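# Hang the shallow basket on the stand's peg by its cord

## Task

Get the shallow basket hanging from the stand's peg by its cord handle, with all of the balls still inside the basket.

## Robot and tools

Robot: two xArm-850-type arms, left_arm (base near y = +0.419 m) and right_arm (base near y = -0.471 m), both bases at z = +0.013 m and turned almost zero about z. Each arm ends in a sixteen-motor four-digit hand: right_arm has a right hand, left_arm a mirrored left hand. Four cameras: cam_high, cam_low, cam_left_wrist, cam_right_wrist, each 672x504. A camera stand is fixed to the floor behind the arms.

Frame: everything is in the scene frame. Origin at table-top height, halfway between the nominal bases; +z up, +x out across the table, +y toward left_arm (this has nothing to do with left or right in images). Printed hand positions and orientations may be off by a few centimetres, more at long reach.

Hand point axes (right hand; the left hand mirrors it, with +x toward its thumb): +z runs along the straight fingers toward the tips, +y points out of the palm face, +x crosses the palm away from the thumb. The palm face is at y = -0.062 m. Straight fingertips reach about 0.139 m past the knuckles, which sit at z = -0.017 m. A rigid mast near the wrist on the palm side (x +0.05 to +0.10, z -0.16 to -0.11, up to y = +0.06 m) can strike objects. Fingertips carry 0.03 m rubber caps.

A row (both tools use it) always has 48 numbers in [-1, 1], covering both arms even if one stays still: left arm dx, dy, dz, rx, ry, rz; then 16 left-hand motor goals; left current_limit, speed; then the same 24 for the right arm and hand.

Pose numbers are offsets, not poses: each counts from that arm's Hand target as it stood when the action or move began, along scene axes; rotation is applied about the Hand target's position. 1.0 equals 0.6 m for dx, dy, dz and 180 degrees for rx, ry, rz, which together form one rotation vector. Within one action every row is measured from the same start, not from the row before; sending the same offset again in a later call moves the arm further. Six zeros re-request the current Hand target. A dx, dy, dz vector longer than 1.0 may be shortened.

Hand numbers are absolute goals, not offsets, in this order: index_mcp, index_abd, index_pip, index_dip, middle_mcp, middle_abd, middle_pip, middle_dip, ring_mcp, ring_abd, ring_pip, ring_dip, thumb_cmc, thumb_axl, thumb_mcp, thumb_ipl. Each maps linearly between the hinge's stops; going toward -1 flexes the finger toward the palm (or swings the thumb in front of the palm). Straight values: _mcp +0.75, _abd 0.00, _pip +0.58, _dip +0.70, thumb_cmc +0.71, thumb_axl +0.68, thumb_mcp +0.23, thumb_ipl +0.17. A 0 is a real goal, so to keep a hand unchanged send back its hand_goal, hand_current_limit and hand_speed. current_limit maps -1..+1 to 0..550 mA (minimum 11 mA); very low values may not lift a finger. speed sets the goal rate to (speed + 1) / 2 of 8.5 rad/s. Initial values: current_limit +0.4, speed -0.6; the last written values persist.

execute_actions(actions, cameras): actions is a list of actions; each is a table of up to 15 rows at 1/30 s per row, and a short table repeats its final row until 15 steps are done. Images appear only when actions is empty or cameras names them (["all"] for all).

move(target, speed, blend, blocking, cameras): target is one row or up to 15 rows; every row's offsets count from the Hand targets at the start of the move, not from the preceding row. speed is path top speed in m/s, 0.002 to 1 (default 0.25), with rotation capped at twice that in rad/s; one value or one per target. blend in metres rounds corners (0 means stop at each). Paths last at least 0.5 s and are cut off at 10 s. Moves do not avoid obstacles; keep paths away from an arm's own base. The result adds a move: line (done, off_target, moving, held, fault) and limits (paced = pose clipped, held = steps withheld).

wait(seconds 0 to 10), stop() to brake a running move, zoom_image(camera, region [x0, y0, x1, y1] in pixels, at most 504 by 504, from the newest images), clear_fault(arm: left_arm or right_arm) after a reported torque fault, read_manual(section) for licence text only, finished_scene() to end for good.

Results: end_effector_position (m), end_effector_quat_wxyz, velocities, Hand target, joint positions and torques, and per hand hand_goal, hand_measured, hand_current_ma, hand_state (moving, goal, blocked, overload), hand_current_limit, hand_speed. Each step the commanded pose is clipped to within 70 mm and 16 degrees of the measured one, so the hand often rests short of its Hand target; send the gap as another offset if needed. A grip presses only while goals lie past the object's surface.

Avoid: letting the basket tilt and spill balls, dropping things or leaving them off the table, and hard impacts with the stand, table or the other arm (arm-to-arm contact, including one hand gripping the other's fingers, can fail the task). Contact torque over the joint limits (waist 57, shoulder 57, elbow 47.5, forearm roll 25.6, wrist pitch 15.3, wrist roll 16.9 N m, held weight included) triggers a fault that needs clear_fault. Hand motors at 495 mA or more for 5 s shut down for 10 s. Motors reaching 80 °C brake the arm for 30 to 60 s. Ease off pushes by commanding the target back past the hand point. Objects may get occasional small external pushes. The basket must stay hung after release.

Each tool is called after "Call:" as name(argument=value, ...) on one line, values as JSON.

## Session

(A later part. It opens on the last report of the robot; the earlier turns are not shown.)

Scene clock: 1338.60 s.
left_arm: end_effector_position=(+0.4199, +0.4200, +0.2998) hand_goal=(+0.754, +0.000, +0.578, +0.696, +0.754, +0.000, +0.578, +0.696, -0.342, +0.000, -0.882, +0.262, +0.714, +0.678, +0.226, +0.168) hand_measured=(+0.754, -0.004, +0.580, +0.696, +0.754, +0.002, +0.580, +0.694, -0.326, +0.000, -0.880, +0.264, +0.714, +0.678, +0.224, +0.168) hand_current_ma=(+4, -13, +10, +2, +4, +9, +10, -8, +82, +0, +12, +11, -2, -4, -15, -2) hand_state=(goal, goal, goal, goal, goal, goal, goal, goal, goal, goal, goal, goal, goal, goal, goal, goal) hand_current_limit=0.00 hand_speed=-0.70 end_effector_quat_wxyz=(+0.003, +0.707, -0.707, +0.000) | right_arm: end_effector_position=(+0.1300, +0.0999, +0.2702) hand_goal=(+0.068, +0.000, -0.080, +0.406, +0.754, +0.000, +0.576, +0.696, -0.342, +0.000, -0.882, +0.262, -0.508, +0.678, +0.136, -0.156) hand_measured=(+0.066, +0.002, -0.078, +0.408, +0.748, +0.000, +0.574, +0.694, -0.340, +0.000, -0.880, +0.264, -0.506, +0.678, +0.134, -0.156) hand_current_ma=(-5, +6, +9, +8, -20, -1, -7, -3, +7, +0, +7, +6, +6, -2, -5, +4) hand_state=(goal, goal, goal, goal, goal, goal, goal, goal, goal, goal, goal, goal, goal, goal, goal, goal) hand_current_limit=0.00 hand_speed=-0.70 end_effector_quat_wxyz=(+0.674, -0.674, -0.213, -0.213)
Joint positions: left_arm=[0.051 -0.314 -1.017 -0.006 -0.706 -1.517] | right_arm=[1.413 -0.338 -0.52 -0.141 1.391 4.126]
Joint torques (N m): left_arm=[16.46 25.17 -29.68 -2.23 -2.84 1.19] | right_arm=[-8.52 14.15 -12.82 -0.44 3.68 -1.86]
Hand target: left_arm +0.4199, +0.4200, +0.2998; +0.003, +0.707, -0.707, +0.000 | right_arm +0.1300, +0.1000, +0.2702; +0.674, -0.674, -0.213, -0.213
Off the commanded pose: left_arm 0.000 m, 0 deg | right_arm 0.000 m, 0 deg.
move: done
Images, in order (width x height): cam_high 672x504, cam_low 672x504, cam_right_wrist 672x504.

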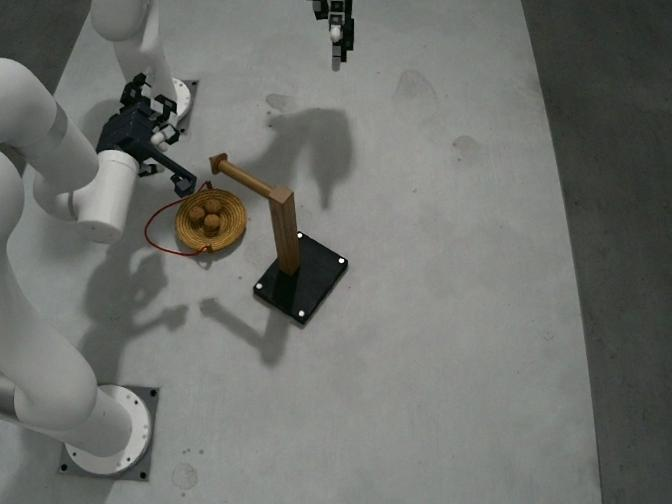

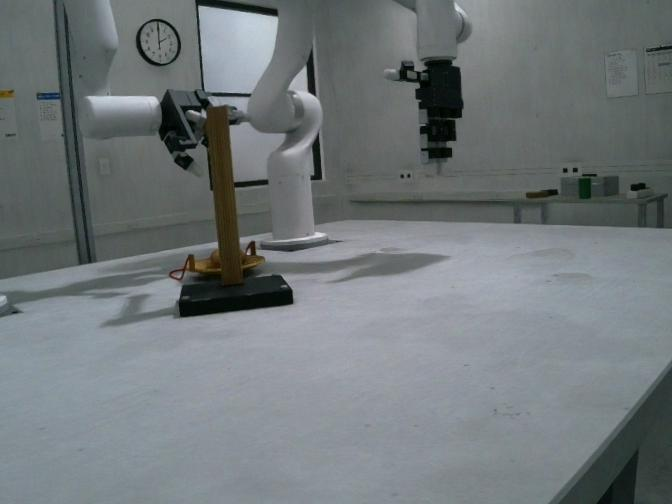

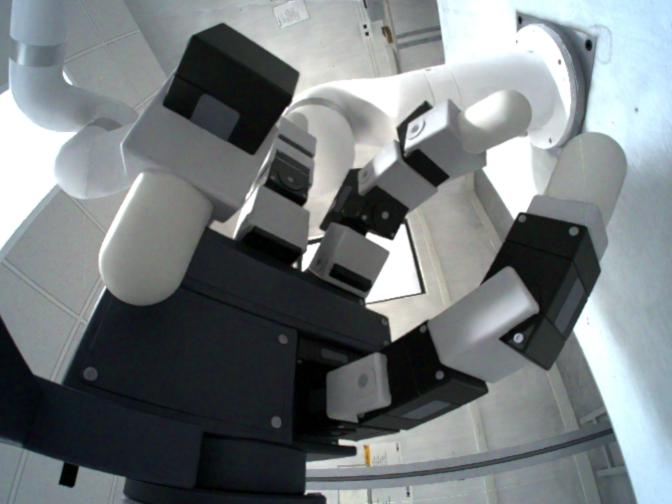

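Call:
move(target=[0,0,0,0,0,0, 0.754,0,0.577,0.696, 0.754,0,0.577,0.696, -0.342,0,-0.883,0.261, 0.714,0.678,0.226,0.168, 0.0,-0.7, 0.0183,0.0677,-0.2387,0,0,0, 0.0685,0,-0.08,0.406, 0.754,0,0.576,0.696, -0.342,0,-0.882,0.262, -0.509,0.678,0.135,-0.157, 0.0,-0.7], speed=0.15, cameras=["cam_high","cam_low","cam_right_wrist"])

Call:
zoom_image(camera="cam_high", region=[130, 150, 270, 270])

Call:
zoom_image(camera="cam_low", region=[150, 180, 290, 290])

Scene clock: 1352.07 s.
left_arm: end_effector_position=(+0.4199, +0.4200, +0.2998) hand_goal=(+0.754, +0.000, +0.578, +0.696, +0.754, +0.000, +0.578, +0.696, -0.342, +0.000, -0.882, +0.262, +0.714, +0.678, +0.226, +0.168) hand_measured=(+0.754, -0.004, +0.580, +0.696, +0.754, +0.002, +0.580, +0.694, -0.326, +0.000, -0.880, +0.264, +0.714, +0.678, +0.224, +0.168) hand_current_ma=(+4, -13, +10, +2, +4, +9, +10, -8, +82, +0, +12, +11, -2, -4, -15, -2) hand_state=(goal, goal, goal, goal, goal, goal, goal, goal, goal, goal, goal, goal, goal, goal, goal, goal) hand_current_limit=0.00 hand_speed=-0.70 end_effector_quat_wxyz=(+0.003, +0.707, -0.707, +0.000) | right_arm: end_effector_position=(+0.1410, +0.1406, +0.1270) hand_goal=(+0.068, +0.000, -0.080, +0.406, +0.754, +0.000, +0.576, +0.696, -0.342, +0.000, -0.882, +0.262, -0.508, +0.678, +0.136, -0.156) hand_measured=(+0.066, +0.002, -0.078, +0.408, +0.748, +0.000, +0.574, +0.694, -0.340, +0.000, -0.880, +0.264, -0.506, +0.678, +0.134, -0.156) hand_current_ma=(-6, +6, +8, +8, -22, -1, -7, -3, +7, +0, +7, +6, +6, -2, -4, +4) hand_state=(goal, goal, goal, goal, goal, goal, goal, goal, goal, goal, goal, goal, goal, goal, goal, goal) hand_current_limit=0.00 hand_speed=-0.70 end_effector_quat_wxyz=(+0.674, -0.674, -0.213, -0.213)
Joint positions: left_arm=[0.051 -0.314 -1.017 -0.006 -0.706 -1.517] | right_arm=[1.4 -0.807 -0.724 -0.152 1.653 4.088]
Joint torques (N m): left_arm=[17.06 26.61 -29.09 -2.65 -2.78 1.03] | right_arm=[-7.7 21.14 -19.05 -1.28 3.68 -1.86]
Hand target: left_arm +0.4199, +0.4200, +0.2998; +0.003, +0.707, -0.707, +0.000 | right_arm +0.1410, +0.1406, +0.1270; +0.674, -0.674, -0.213, -0.213
Off the commanded pose: left_arm 0.000 m, 0 deg | right_arm 0.000 m, 0 deg.
move: done
Images, in order (width x height): cam_high 672x504, cam_low 672x504, cam_right_wrist 672x504.

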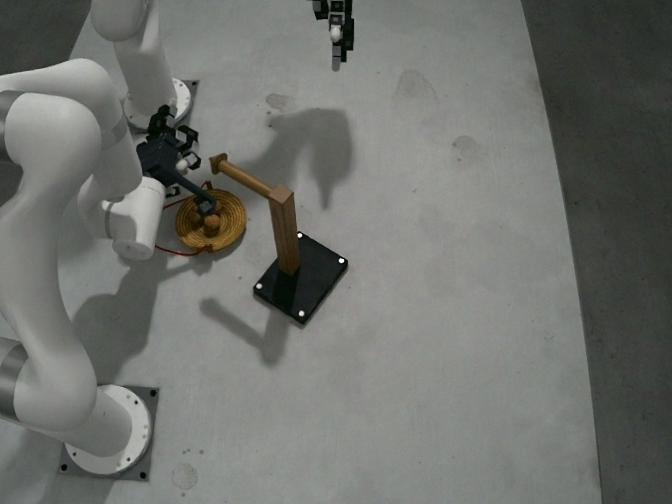

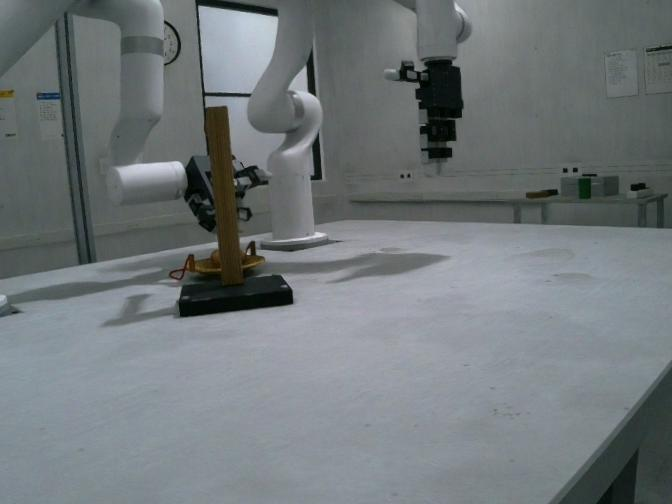

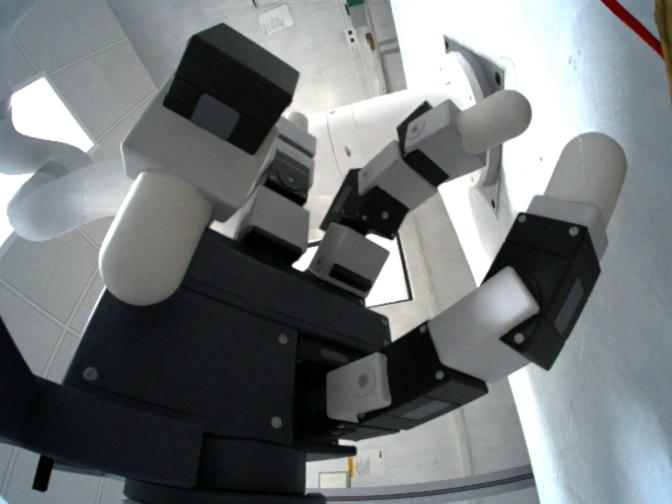

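Scaled by 3.600 from the camera's 672x504 image, which has a finer 960x720 frame.

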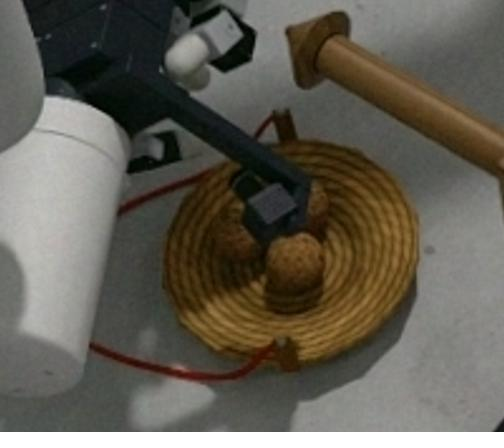

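Scaled by 3.600 from the camera's 672x504 image, which has a finer 960x720 frame.

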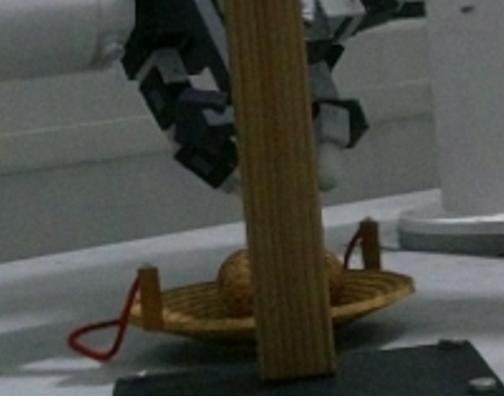

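Call:
move(target=[0,0,0,0,0,0, 0.754,0,0.577,0.696, 0.754,0,0.577,0.696, -0.342,0,-0.883,0.261, 0.714,0.678,0.226,0.168, 0.0,-0.7, 0.05,0,-0.0333,0,0,0, 0.0685,0,-0.08,0.406, 0.754,0,0.576,0.696, -0.342,0,-0.882,0.262, -0.509,0.678,0.135,-0.157, 0.0,-0.7], speed=0.08, cameras=["cam_high","cam_low","cam_right_wrist"])

Call:
zoom_image(camera="cam_high", region=[150, 140, 250, 220])

Call:
zoom_image(camera="cam_low", region=[180, 200, 280, 280])

Call:
zoom_image(camera="cam_right_wrist", region=[440, 0, 672, 200])

Scene clock: 1368.03 s.
left_arm: end_effector_position=(+0.4199, +0.4200, +0.2998) hand_goal=(+0.754, +0.000, +0.578, +0.696, +0.754, +0.000, +0.578, +0.696, -0.342, +0.000, -0.882, +0.262, +0.714, +0.678, +0.226, +0.168) hand_measured=(+0.754, -0.004, +0.580, +0.696, +0.754, +0.002, +0.580, +0.694, -0.326, +0.000, -0.880, +0.264, +0.714, +0.678, +0.224, +0.168) hand_current_ma=(+4, -13, +10, +2, +4, +9, +10, -8, +82, +0, +12, +11, -2, -4, -15, -2) hand_state=(goal, goal, goal, goal, goal, goal, goal, goal, goal, goal, goal, goal, goal, goal, goal, goal) hand_current_limit=0.00 hand_speed=-0.70 end_effector_quat_wxyz=(+0.003, +0.707, -0.707, +0.000) | right_arm: end_effector_position=(+0.1710, +0.1406, +0.1070) hand_goal=(+0.068, +0.000, -0.080, +0.406, +0.754, +0.000, +0.576, +0.696, -0.342, +0.000, -0.882, +0.262, -0.508, +0.678, +0.136, -0.156) hand_measured=(+0.066, +0.002, -0.078, +0.408, +0.748, +0.000, +0.574, +0.694, -0.340, +0.000, -0.880, +0.264, -0.506, +0.678, +0.134, -0.156) hand_current_ma=(-7, +6, +8, +8, -22, -1, -7, -3, +7, +0, +7, +6, +6, -2, -4, +4) hand_state=(goal, goal, goal, goal, goal, goal, goal, goal, goal, goal, goal, goal, goal, goal, goal, goal) hand_current_limit=0.00 hand_speed=-0.70 end_effector_quat_wxyz=(+0.674, -0.674, -0.213, -0.213)
Joint positions: left_arm=[0.051 -0.314 -1.017 -0.006 -0.706 -1.517] | right_arm=[1.326 -0.867 -0.761 -0.227 1.674 4.077]
Joint torques (N m): left_arm=[14.99 25.65 -29.95 -2.34 -2.69 0.97] | right_arm=[-7.77 21.82 -17.59 -0.61 3.69 -1.95]
Hand target: left_arm +0.4199, +0.4200, +0.2998; +0.003, +0.707, -0.707, +0.000 | right_arm +0.1710, +0.1406, +0.1070; +0.674, -0.674, -0.213, -0.213
Off the commanded pose: left_arm 0.000 m, 0 deg | right_arm 0.000 m, 0 deg.
move: done
Images, in order (width x height): cam_high 672x504, cam_low 672x504, cam_right_wrist 672x504.

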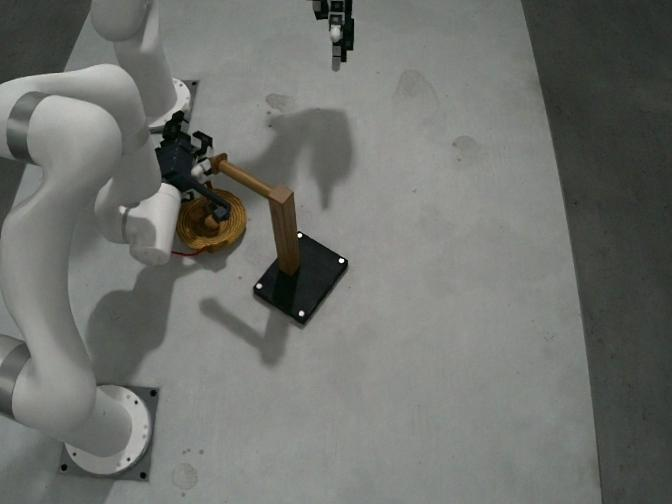

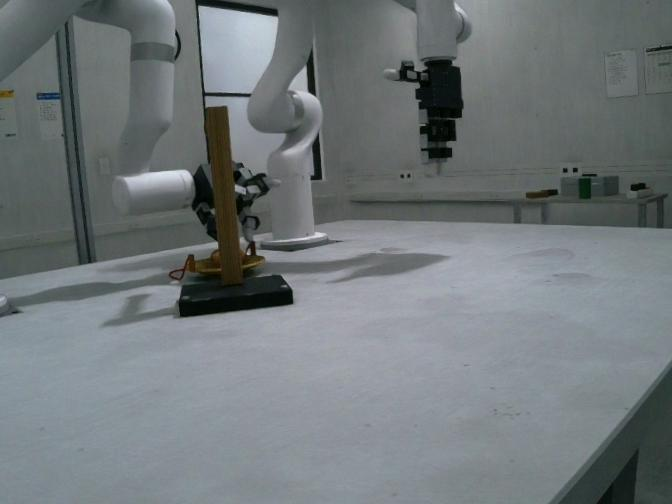

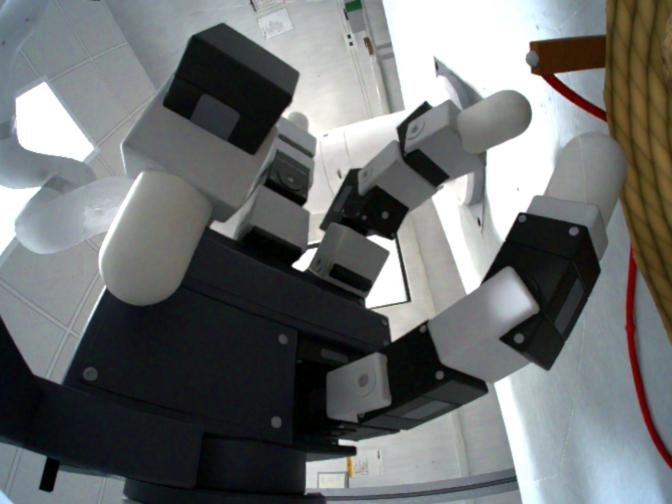

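Scaled by 5.040 from the camera's 672x504 image, which has a finer 960x720 frame.

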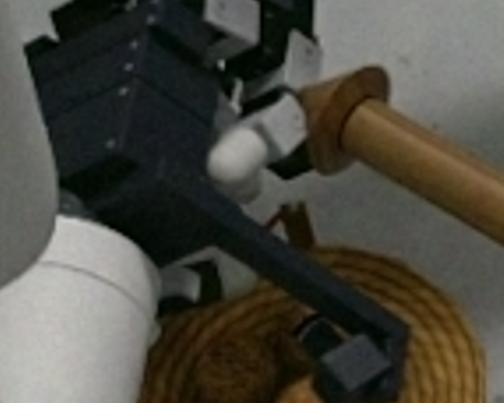

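Scaled by 5.040 from the camera's 672x504 image, which has a finer 960x720 frame.

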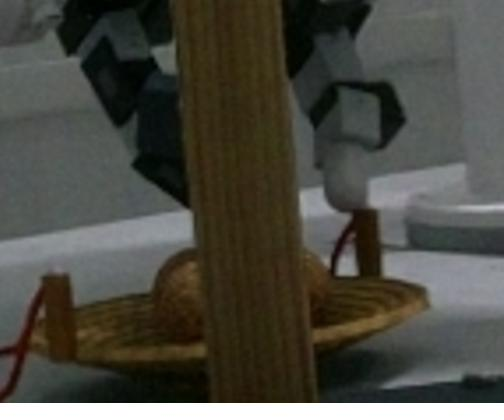

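Scaled by 2.172 from the camera's 672x504 image, which has a finer 960x720 frame.

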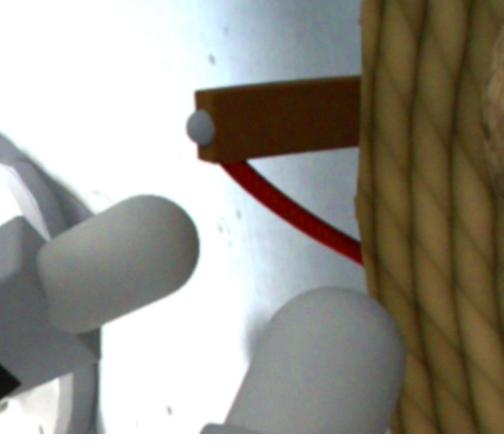

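Call:
move(target=[[0,0,0,0,0,0, 0.754,0,0.577,0.696, 0.754,0,0.577,0.696, -0.342,0,-0.883,0.261, 0.714,0.678,0.226,0.168, 0.0,-0.7, -0.0067,0,0.0333,0,0,0, 0.0685,0,-0.08,0.406, 0.754,0,0.576,0.696, -0.342,0,-0.882,0.262, -0.509,0.678,0.135,-0.157, 0.0,-0.7],[0,0,0,0,0,0, 0.754,0,0.577,0.696, 0.754,0,0.577,0.696, -0.342,0,-0.883,0.261, 0.714,0.678,0.226,0.168, 0.0,-0.7, -0.0067,0.0575,0.0333,0,0,0, 0.0685,0,-0.08,0.406, 0.754,0,0.576,0.696, -0.342,0,-0.882,0.262, -0.509,0.678,0.135,-0.157, 0.0,-0.7],[0,0,0,0,0,0, 0.754,0,0.577,0.696, 0.754,0,0.577,0.696, -0.342,0,-0.883,0.261, 0.714,0.678,0.226,0.168, 0.0,-0.7, -0.0067,0.0575,0.0,0,0,0, 0.0685,0,-0.08,0.406, 0.754,0,0.576,0.696, -0.342,0,-0.882,0.262, -0.509,0.678,0.135,-0.157, 0.0,-0.7]], speed=0.08, blend=[0.01,0.01,0], cameras=["cam_low","cam_right_wrist"])

Call:
zoom_image(camera="cam_low", region=[180, 200, 280, 280])

Call:
zoom_image(camera="cam_right_wrist", region=[440, 0, 672, 200])

Scene clock: 1396.10 s.
left_arm: end_effector_position=(+0.4199, +0.4200, +0.2998) hand_goal=(+0.754, +0.000, +0.578, +0.696, +0.754, +0.000, +0.578, +0.696, -0.342, +0.000, -0.882, +0.262, +0.714, +0.678, +0.226, +0.168) hand_measured=(+0.754, -0.004, +0.580, +0.696, +0.754, +0.002, +0.580, +0.694, -0.326, +0.000, -0.880, +0.264, +0.714, +0.678, +0.224, +0.168) hand_current_ma=(+4, -13, +10, +2, +4, +9, +10, -8, +82, +0, +12, +11, -2, -4, -15, -2) hand_state=(goal, goal, goal, goal, goal, goal, goal, goal, goal, goal, goal, goal, goal, goal, goal, goal) hand_current_limit=0.00 hand_speed=-0.70 end_effector_quat_wxyz=(+0.003, +0.707, -0.707, +0.000) | right_arm: end_effector_position=(+0.1670, +0.1751, +0.1070) hand_goal=(+0.068, +0.000, -0.080, +0.406, +0.754, +0.000, +0.576, +0.696, -0.342, +0.000, -0.882, +0.262, -0.508, +0.678, +0.136, -0.156) hand_measured=(+0.066, +0.002, -0.078, +0.408, +0.748, +0.000, +0.574, +0.694, -0.340, +0.000, -0.880, +0.264, -0.506, +0.678, +0.134, -0.156) hand_current_ma=(-7, +6, +8, +8, -22, +0, -7, -3, +6, +0, +7, +6, +6, -2, -4, +4) hand_state=(goal, goal, goal, goal, goal, goal, goal, goal, goal, goal, goal, goal, goal, goal, goal, goal) hand_current_limit=0.00 hand_speed=-0.70 end_effector_quat_wxyz=(+0.674, -0.674, -0.213, -0.213)
Joint positions: left_arm=[0.051 -0.314 -1.017 -0.006 -0.706 -1.517] | right_arm=[1.353 -0.891 -0.847 -0.199 1.614 4.092]
Joint torques (N m): left_arm=[16.59 27.11 -28.74 -2.42 -2.8 1.12] | right_arm=[6.19 24.63 -18.81 1.86 3.66 -1.84]
Hand target: left_arm +0.4199, +0.4200, +0.2998; +0.003, +0.707, -0.707, +0.000 | right_arm +0.1670, +0.1751, +0.1070; +0.674, -0.674, -0.213, -0.213
Off the commanded pose: left_arm 0.000 m, 0 deg | right_arm 0.000 m, 0 deg.
move: done
Images, in order (width x height): cam_low 672x504, cam_right_wrist 672x504.

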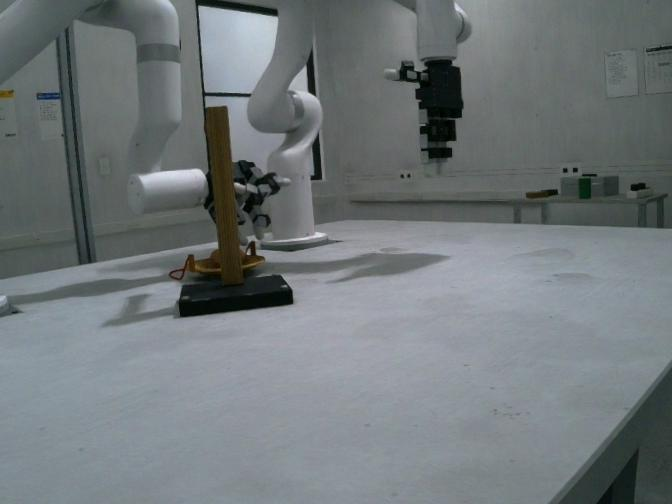

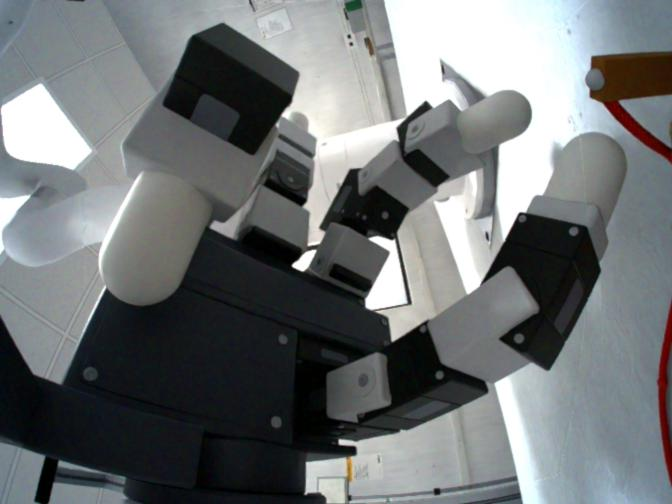

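Scaled by 5.040 from the camera's 672x504 image, which has a finer 960x720 frame.

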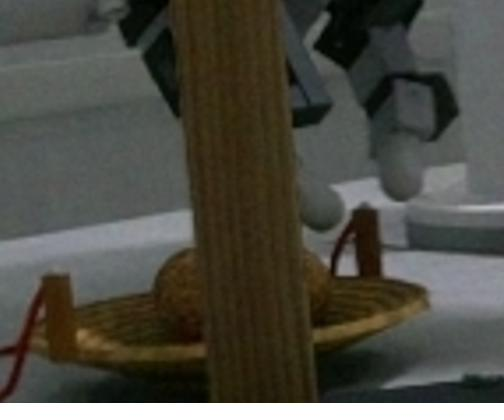

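Scaled by 2.172 from the camera's 672x504 image, which has a finer 960x720 frame.

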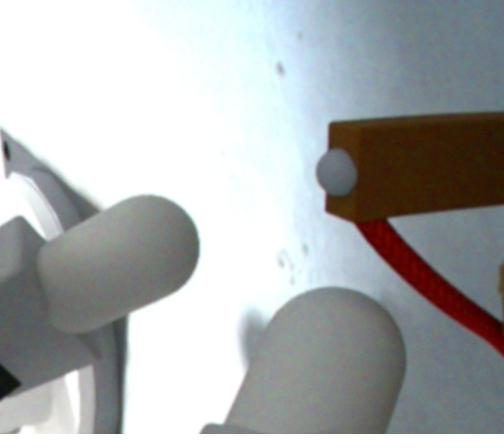

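Call:
move(target=[[0,0,0,0,0,0, 0.754,0,0.577,0.696, 0.754,0,0.577,0.696, -0.342,0,-0.883,0.261, 0.714,0.678,0.226,0.168, 0.0,-0.7, 0,-0.015,0,0,0,0, 0.0685,0,-0.08,0.406, 0.754,0,0.576,0.696, -0.342,0,-0.882,0.262, -0.509,0.678,0.135,-0.157, 0.0,-0.7],[0,0,0,0,0,0, 0.754,0,0.577,0.696, 0.754,0,0.577,0.696, -0.342,0,-0.883,0.261, 0.714,0.678,0.226,0.168, 0.0,-0.7, 0.01,-0.015,-0.03,0,0,0, 0.0685,0,-0.08,0.406, 0.754,0,0.576,0.696, -0.342,0,-0.882,0.262, -0.509,0.678,0.135,-0.157, 0.0,-0.7]], speed=0.05, blend=[0.003,0], cameras=["cam_high","cam_low","cam_right_wrist"])

Call:
zoom_image(camera="cam_low", region=[180, 200, 280, 280])

Call:
zoom_image(camera="cam_right_wrist", region=[440, 0, 672, 200])

Scene clock: 1415.13 s.
left_arm: end_effector_position=(+0.4199, +0.4200, +0.2998) hand_goal=(+0.754, +0.000, +0.578, +0.696, +0.754, +0.000, +0.578, +0.696, -0.342, +0.000, -0.882, +0.262, +0.714, +0.678, +0.226, +0.168) hand_measured=(+0.754, -0.004, +0.580, +0.696, +0.754, +0.002, +0.580, +0.694, -0.326, +0.000, -0.880, +0.264, +0.714, +0.678, +0.224, +0.168) hand_current_ma=(+4, -13, +10, +2, +4, +9, +10, -8, +82, +0, +12, +11, -2, -4, -15, -2) hand_state=(goal, goal, goal, goal, goal, goal, goal, goal, goal, goal, goal, goal, goal, goal, goal, goal) hand_current_limit=0.00 hand_speed=-0.70 end_effector_quat_wxyz=(+0.003, +0.707, -0.707, +0.000) | right_arm: end_effector_position=(+0.1730, +0.1661, +0.0890) hand_goal=(+0.068, +0.000, -0.080, +0.406, +0.754, +0.000, +0.576, +0.696, -0.342, +0.000, -0.882, +0.262, -0.508, +0.678, +0.136, -0.156) hand_measured=(+0.066, +0.002, -0.078, +0.408, +0.748, +0.000, +0.574, +0.694, -0.340, +0.000, -0.880, +0.264, -0.506, +0.678, +0.136, -0.156) hand_current_ma=(-7, +6, +8, +8, -22, +0, -7, -3, +6, +0, +7, +6, +6, -2, -3, +4) hand_state=(goal, goal, goal, goal, goal, goal, goal, goal, goal, goal, goal, goal, goal, goal, goal, goal) hand_current_limit=0.00 hand_speed=-0.70 end_effector_quat_wxyz=(+0.674, -0.674, -0.213, -0.213)
Joint positions: left_arm=[0.051 -0.314 -1.017 -0.006 -0.706 -1.517] | right_arm=[1.335 -0.933 -0.849 -0.218 1.654 4.083]
Joint torques (N m): left_arm=[15.66 26.52 -29.53 -2.77 -2.73 0.99] | right_arm=[-6.55 23.11 -18.66 -0.8 3.62 -1.94]
Hand target: left_arm +0.4199, +0.4200, +0.2998; +0.003, +0.707, -0.707, +0.000 | right_arm +0.1730, +0.1661, +0.0890; +0.674, -0.674, -0.213, -0.213
Off the commanded pose: left_arm 0.000 m, 0 deg | right_arm 0.000 m, 0 deg.
move: done
Images, in order (width x height): cam_high 672x504, cam_low 672x504, cam_right_wrist 672x504.

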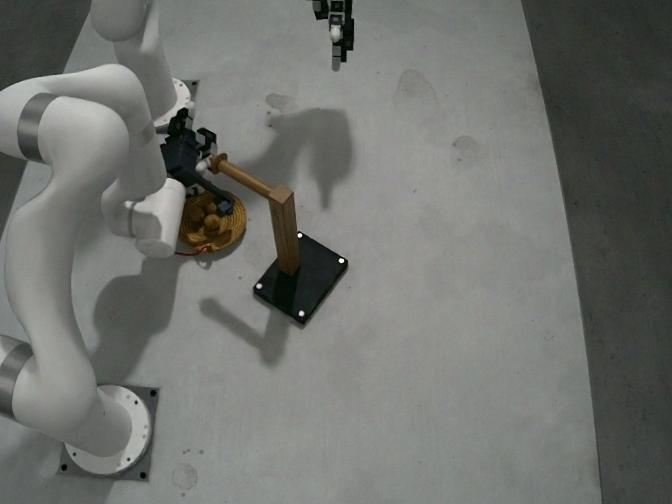

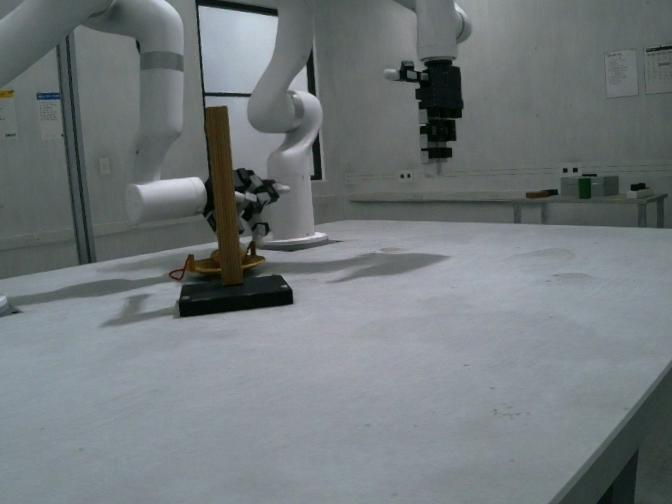

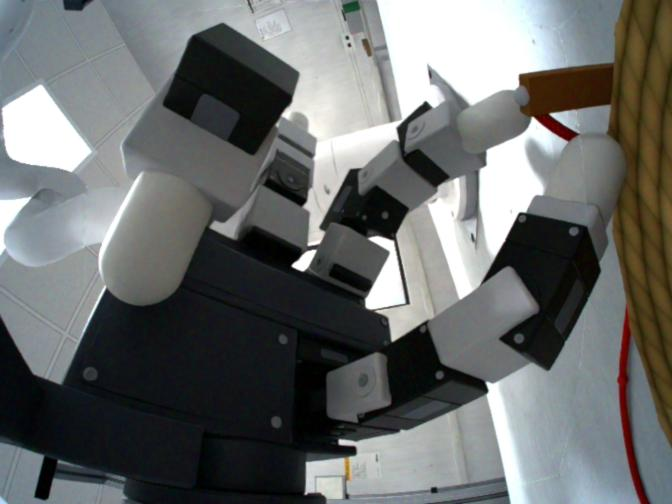

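Scaled by 5.040 from the camera's 672x504 image, which has a finer 960x720 frame.

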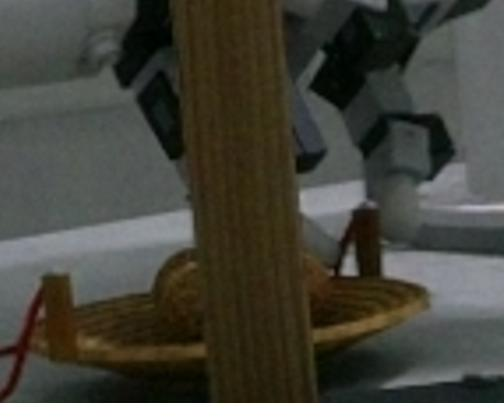

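Scaled by 2.172 from the camera's 672x504 image, which has a finer 960x720 frame.

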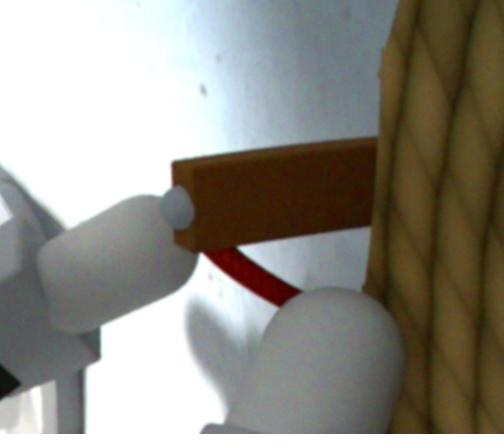

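Call:
move(target=[0,0,0,0,0,0, 0.754,0,0.577,0.696, 0.754,0,0.577,0.696, -0.342,0,-0.883,0.261, 0.714,0.678,0.226,0.168, 0.0,-0.7, 0,0,0,0,0,0, -0.1,0,-0.08,0.406, 0.754,0,0.576,0.696, -0.342,0,-0.882,0.262, -0.509,0.678,-0.03,-0.157, -0.2,-0.9], speed=0.05, cameras=["cam_low","cam_right_wrist"])

Call:
zoom_image(camera="cam_low", region=[180, 200, 280, 280])

Call:
zoom_image(camera="cam_right_wrist", region=[440, 0, 672, 200])

Scene clock: 1423.00 s.
left_arm: end_effector_position=(+0.4199, +0.4200, +0.2998) hand_goal=(+0.754, +0.000, +0.578, +0.696, +0.754, +0.000, +0.578, +0.696, -0.342, +0.000, -0.882, +0.262, +0.714, +0.678, +0.226, +0.168) hand_measured=(+0.754, -0.004, +0.580, +0.696, +0.754, +0.002, +0.580, +0.694, -0.326, +0.000, -0.880, +0.264, +0.714, +0.678, +0.224, +0.168) hand_current_ma=(+4, -13, +10, +2, +4, +9, +10, -8, +82, +0, +12, +11, -2, -4, -15, -2) hand_state=(goal, goal, goal, goal, goal, goal, goal, goal, goal, goal, goal, goal, goal, goal, goal, goal) hand_current_limit=0.00 hand_speed=-0.70 end_effector_quat_wxyz=(+0.003, +0.707, -0.707, +0.000) | right_arm: end_effector_position=(+0.1730, +0.1661, +0.0890) hand_goal=(-0.100, +0.000, -0.080, +0.406, +0.754, +0.000, +0.576, +0.696, -0.342, +0.000, -0.882, +0.262, -0.508, +0.678, -0.030, -0.156) hand_measured=(-0.054, +0.004, -0.064, +0.412, +0.748, +0.000, +0.574, +0.694, -0.340, +0.000, -0.880, +0.264, -0.510, +0.676, +0.054, -0.150) hand_current_ma=(+195, +8, +55, +17, -22, +0, -7, -3, +6, +0, +7, +6, -7, -4, +220, +27) hand_state=(blocked, goal, goal, goal, goal, goal, goal, goal, goal, goal, goal, goal, goal, goal, blocked, goal) hand_current_limit=-0.20 hand_speed=-0.90 end_effector_quat_wxyz=(+0.674, -0.674, -0.213, -0.213)
Joint positions: left_arm=[0.051 -0.314 -1.017 -0.006 -0.706 -1.517] | right_arm=[1.335 -0.933 -0.849 -0.218 1.654 4.083]
Joint torques (N m): left_arm=[16.13 25.6 -29.45 -2.08 -2.71 0.88] | right_arm=[-6.84 23.54 -18.14 -0.75 3.6 -1.89]
Hand target: left_arm +0.4199, +0.4200, +0.2998; +0.003, +0.707, -0.707, +0.000 | right_arm +0.1730, +0.1661, +0.0890; +0.674, -0.674, -0.213, -0.213
Off the commanded pose: left_arm 0.000 m, 0 deg | right_arm 0.000 m, 0 deg.
move: done
Images, in order (width x height): cam_low 672x504, cam_right_wrist 672x504.

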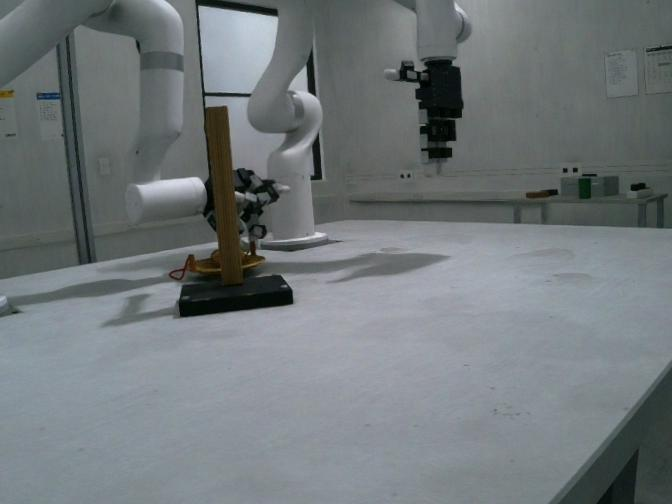

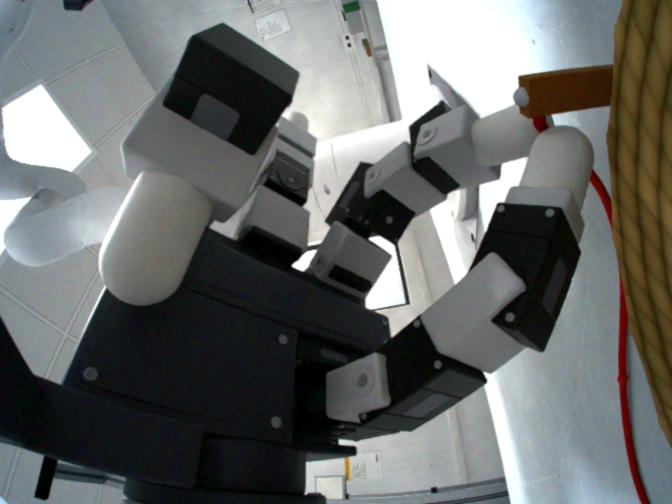

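Scaled by 5.040 from the camera's 672x504 image, which has a finer 960x720 frame.

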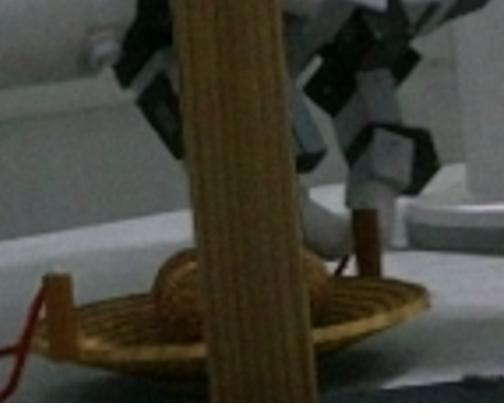

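Scaled by 2.172 from the camera's 672x504 image, which has a finer 960x720 frame.

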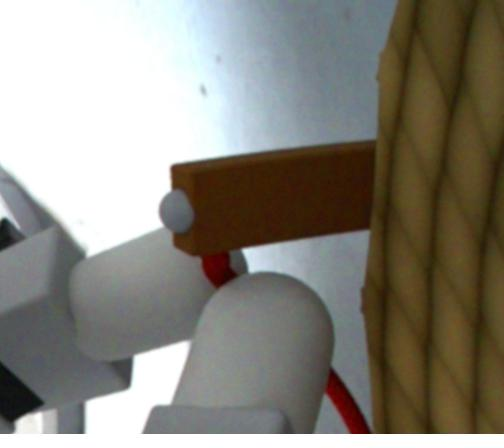

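Call:
move(target=[[0,0,0,0,0,0, 0.754,0,0.577,0.696, 0.754,0,0.577,0.696, -0.342,0,-0.883,0.261, 0.714,0.678,0.226,0.168, 0.0,-0.7, 0,0,0,0,0,0, -0.064,0,-0.08,0.406, 0.754,0,0.576,0.696, -0.342,0,-0.882,0.262, -0.509,0.678,0.042,-0.157, -0.7,-0.9],[0,0,0,0,0,0, 0.754,0,0.577,0.696, 0.754,0,0.577,0.696, -0.342,0,-0.883,0.261, 0.714,0.678,0.226,0.168, 0.0,-0.7, -0.05,0,0.0167,0,0,0, -0.064,0,-0.08,0.406, 0.754,0,0.576,0.696, -0.342,0,-0.882,0.262, -0.509,0.678,0.042,-0.157, -0.7,-0.9]], speed=0.03, cameras=["cam_high","cam_low","cam_right_wrist"])

Call:
zoom_image(camera="cam_low", region=[180, 200, 280, 280])

Call:
zoom_image(camera="cam_right_wrist", region=[440, 0, 672, 200])

Scene clock: 1430.93 s.
left_arm: end_effector_position=(+0.4199, +0.4200, +0.2998) hand_goal=(+0.754, +0.000, +0.578, +0.696, +0.754, +0.000, +0.578, +0.696, -0.342, +0.000, -0.882, +0.262, +0.714, +0.678, +0.226, +0.168) hand_measured=(+0.754, -0.004, +0.580, +0.696, +0.754, +0.002, +0.580, +0.694, -0.326, +0.000, -0.880, +0.264, +0.714, +0.678, +0.224, +0.168) hand_current_ma=(+4, -13, +10, +2, +4, +9, +10, -8, +82, +0, +12, +11, -2, -4, -15, -2) hand_state=(goal, goal, goal, goal, goal, goal, goal, goal, goal, goal, goal, goal, goal, goal, goal, goal) hand_current_limit=0.00 hand_speed=-0.70 end_effector_quat_wxyz=(+0.003, +0.707, -0.707, +0.000) | right_arm: end_effector_position=(+0.1430, +0.1661, +0.0990) hand_goal=(-0.064, +0.000, -0.080, +0.406, +0.754, +0.000, +0.576, +0.696, -0.342, +0.000, -0.882, +0.262, -0.508, +0.678, +0.042, -0.156) hand_measured=(-0.052, +0.004, -0.064, +0.412, +0.748, +0.000, +0.574, +0.694, -0.340, +0.000, -0.880, +0.264, -0.510, +0.676, +0.056, -0.150) hand_current_ma=(+42, +8, +55, +17, -22, +0, -7, -3, +6, +0, +7, +6, -7, -4, +68, +27) hand_state=(goal, goal, goal, goal, goal, goal, goal, goal, goal, goal, goal, goal, goal, goal, goal, goal) hand_current_limit=-0.70 hand_speed=-0.90 end_effector_quat_wxyz=(+0.674, -0.674, -0.213, -0.213)
Joint positions: left_arm=[0.051 -0.314 -1.017 -0.006 -0.706 -1.517] | right_arm=[1.404 -0.903 -0.822 -0.148 1.651 4.089]
Joint torques (N m): left_arm=[16.78 25.86 -29.1 -2.34 -2.64 0.98] | right_arm=[4.68 37.33 -4.42 1.97 -0.12 1.6]
Hand target: left_arm +0.4199, +0.4200, +0.2998; +0.003, +0.707, -0.707, +0.000 | right_arm +0.1430, +0.1661, +0.0990; +0.674, -0.674, -0.213, -0.213
Off the commanded pose: left_arm 0.000 m, 0 deg | right_arm 0.000 m, 0 deg.
move: done
Images, in order (width x height): cam_high 672x504, cam_low 672x504, cam_right_wrist 672x504.

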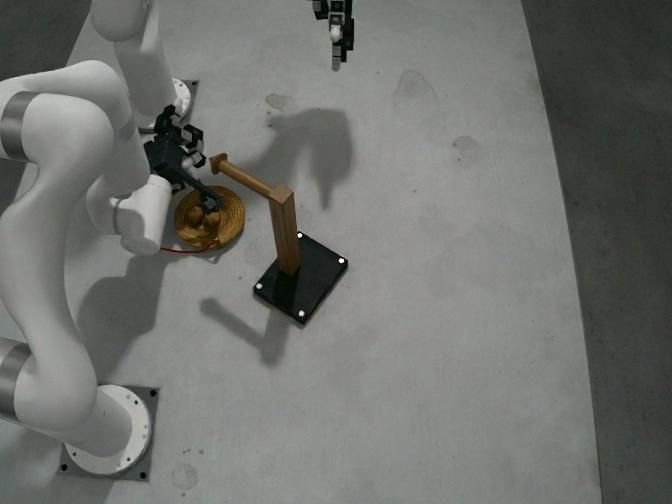

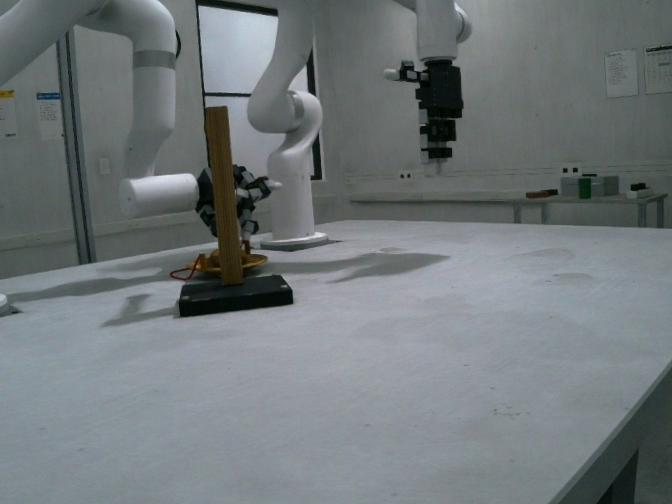

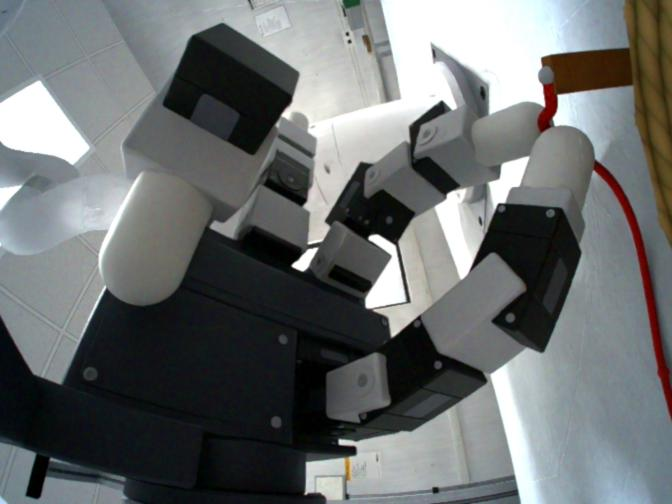

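Scaled by 5.040 from the camera's 672x504 image, which has a finer 960x720 frame.

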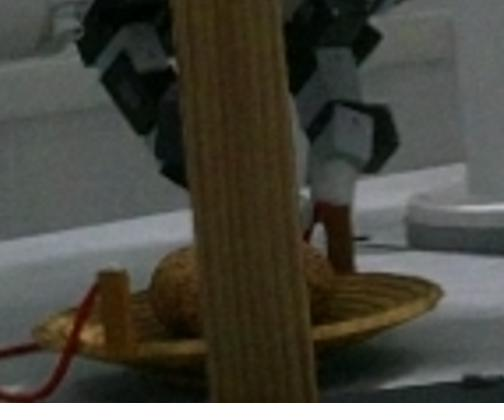

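Scaled by 2.172 from the camera's 672x504 image, which has a finer 960x720 frame.

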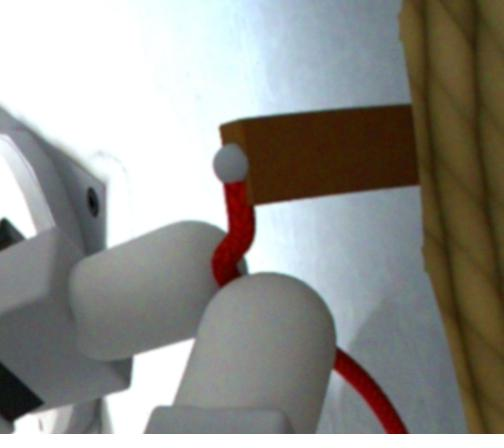

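Call:
move(target=[[0,0,0,0,0,0, 0.754,0,0.577,0.696, 0.754,0,0.577,0.696, -0.342,0,-0.883,0.261, 0.714,0.678,0.226,0.168, 0.0,-0.7, 0,0,0,0,0,0, -0.046,0,-0.064,0.412, 0.754,0,0.576,0.696, -0.342,0,-0.882,0.262, -0.509,0.678,0.060,-0.15, -0.5,-0.9],[0,0,0,0,0,0, 0.754,0,0.577,0.696, 0.754,0,0.577,0.696, -0.342,0,-0.883,0.261, 0.714,0.678,0.226,0.168, 0.0,-0.7, -0.0333,0,0.008,0,0,0, -0.046,0,-0.064,0.412, 0.754,0,0.576,0.696, -0.342,0,-0.882,0.262, -0.509,0.678,0.060,-0.15, -0.5,-0.9]], speed=0.02, cameras=["cam_high","cam_low","cam_right_wrist"])

Call:
zoom_image(camera="cam_right_wrist", region=[440, 0, 672, 200])

Scene clock: 1449.77 s.
left_arm: end_effector_position=(+0.4199, +0.4200, +0.2998) hand_goal=(+0.754, +0.000, +0.578, +0.696, +0.754, +0.000, +0.578, +0.696, -0.342, +0.000, -0.882, +0.262, +0.714, +0.678, +0.226, +0.168) hand_measured=(+0.754, -0.004, +0.580, +0.696, +0.754, +0.002, +0.580, +0.694, -0.326, +0.000, -0.880, +0.264, +0.714, +0.678, +0.224, +0.168) hand_current_ma=(+4, -13, +10, +2, +4, +9, +10, -8, +82, +0, +12, +11, -2, -4, -15, -2) hand_state=(goal, goal, goal, goal, goal, goal, goal, goal, goal, goal, goal, goal, goal, goal, goal, goal) hand_current_limit=0.00 hand_speed=-0.70 end_effector_quat_wxyz=(+0.003, +0.707, -0.707, +0.000) | right_arm: end_effector_position=(+0.1230, +0.1661, +0.1038) hand_goal=(-0.046, +0.000, -0.064, +0.412, +0.754, +0.000, +0.576, +0.696, -0.342, +0.000, -0.882, +0.262, -0.508, +0.678, +0.060, -0.150) hand_measured=(-0.050, +0.004, -0.064, +0.412, +0.748, +0.000, +0.574, +0.694, -0.340, +0.000, -0.880, +0.264, -0.506, +0.676, +0.062, -0.148) hand_current_ma=(-14, +8, +1, +1, -22, +0, -7, -3, +6, +0, +7, +6, +6, -4, +5, +5) hand_state=(goal, goal, goal, goal, goal, goal, goal, goal, goal, goal, goal, goal, goal, goal, goal, goal) hand_current_limit=-0.50 hand_speed=-0.90 end_effector_quat_wxyz=(+0.674, -0.674, -0.213, -0.213)
Joint positions: left_arm=[0.051 -0.314 -1.017 -0.006 -0.706 -1.517] | right_arm=[1.452 -0.888 -0.81 -0.101 1.648 4.093]
Joint torques (N m): left_arm=[17.39 26.29 -29.25 -2.22 -2.8 1.02] | right_arm=[5.62 37.8 -4.14 1.66 -0.13 1.5]
Hand target: left_arm +0.4199, +0.4200, +0.2998; +0.003, +0.707, -0.707, +0.000 | right_arm +0.1230, +0.1661, +0.1038; +0.674, -0.674, -0.213, -0.213
Off the commanded pose: left_arm 0.000 m, 0 deg | right_arm 0.000 m, 0 deg.
move: done
Images, in order (width x height): cam_high 672x504, cam_low 672x504, cam_right_wrist 672x504.

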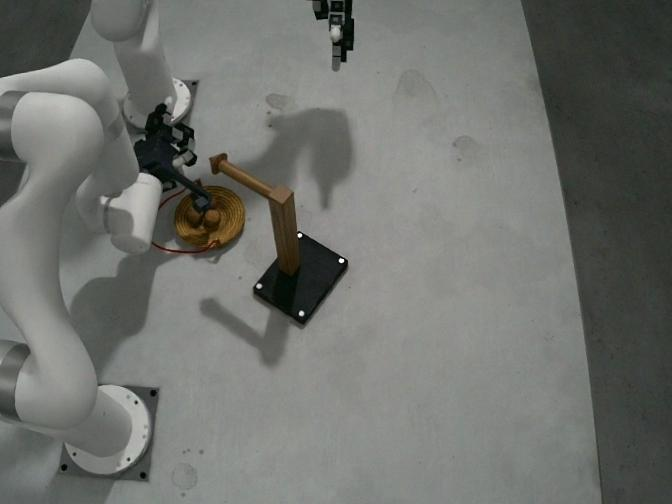

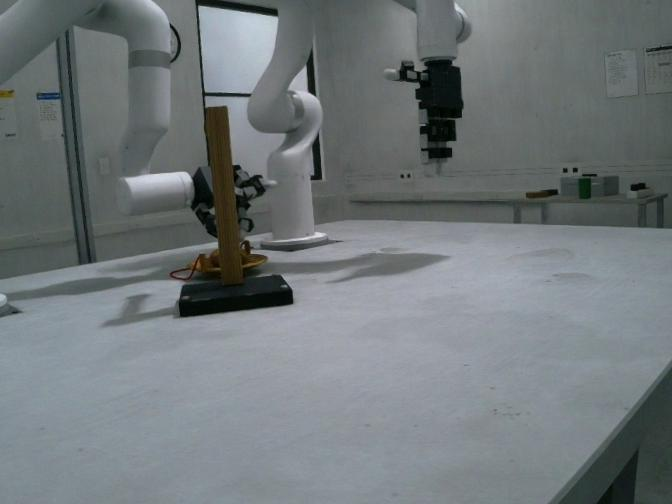

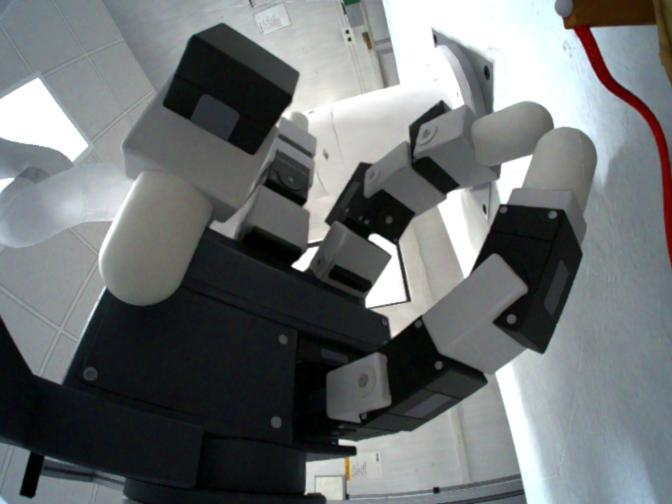

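Scaled by 2.172 from the camera's 672x504 image, which has a finer 960x720 frame.

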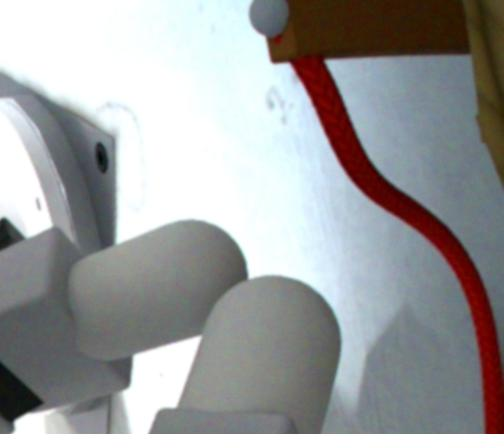

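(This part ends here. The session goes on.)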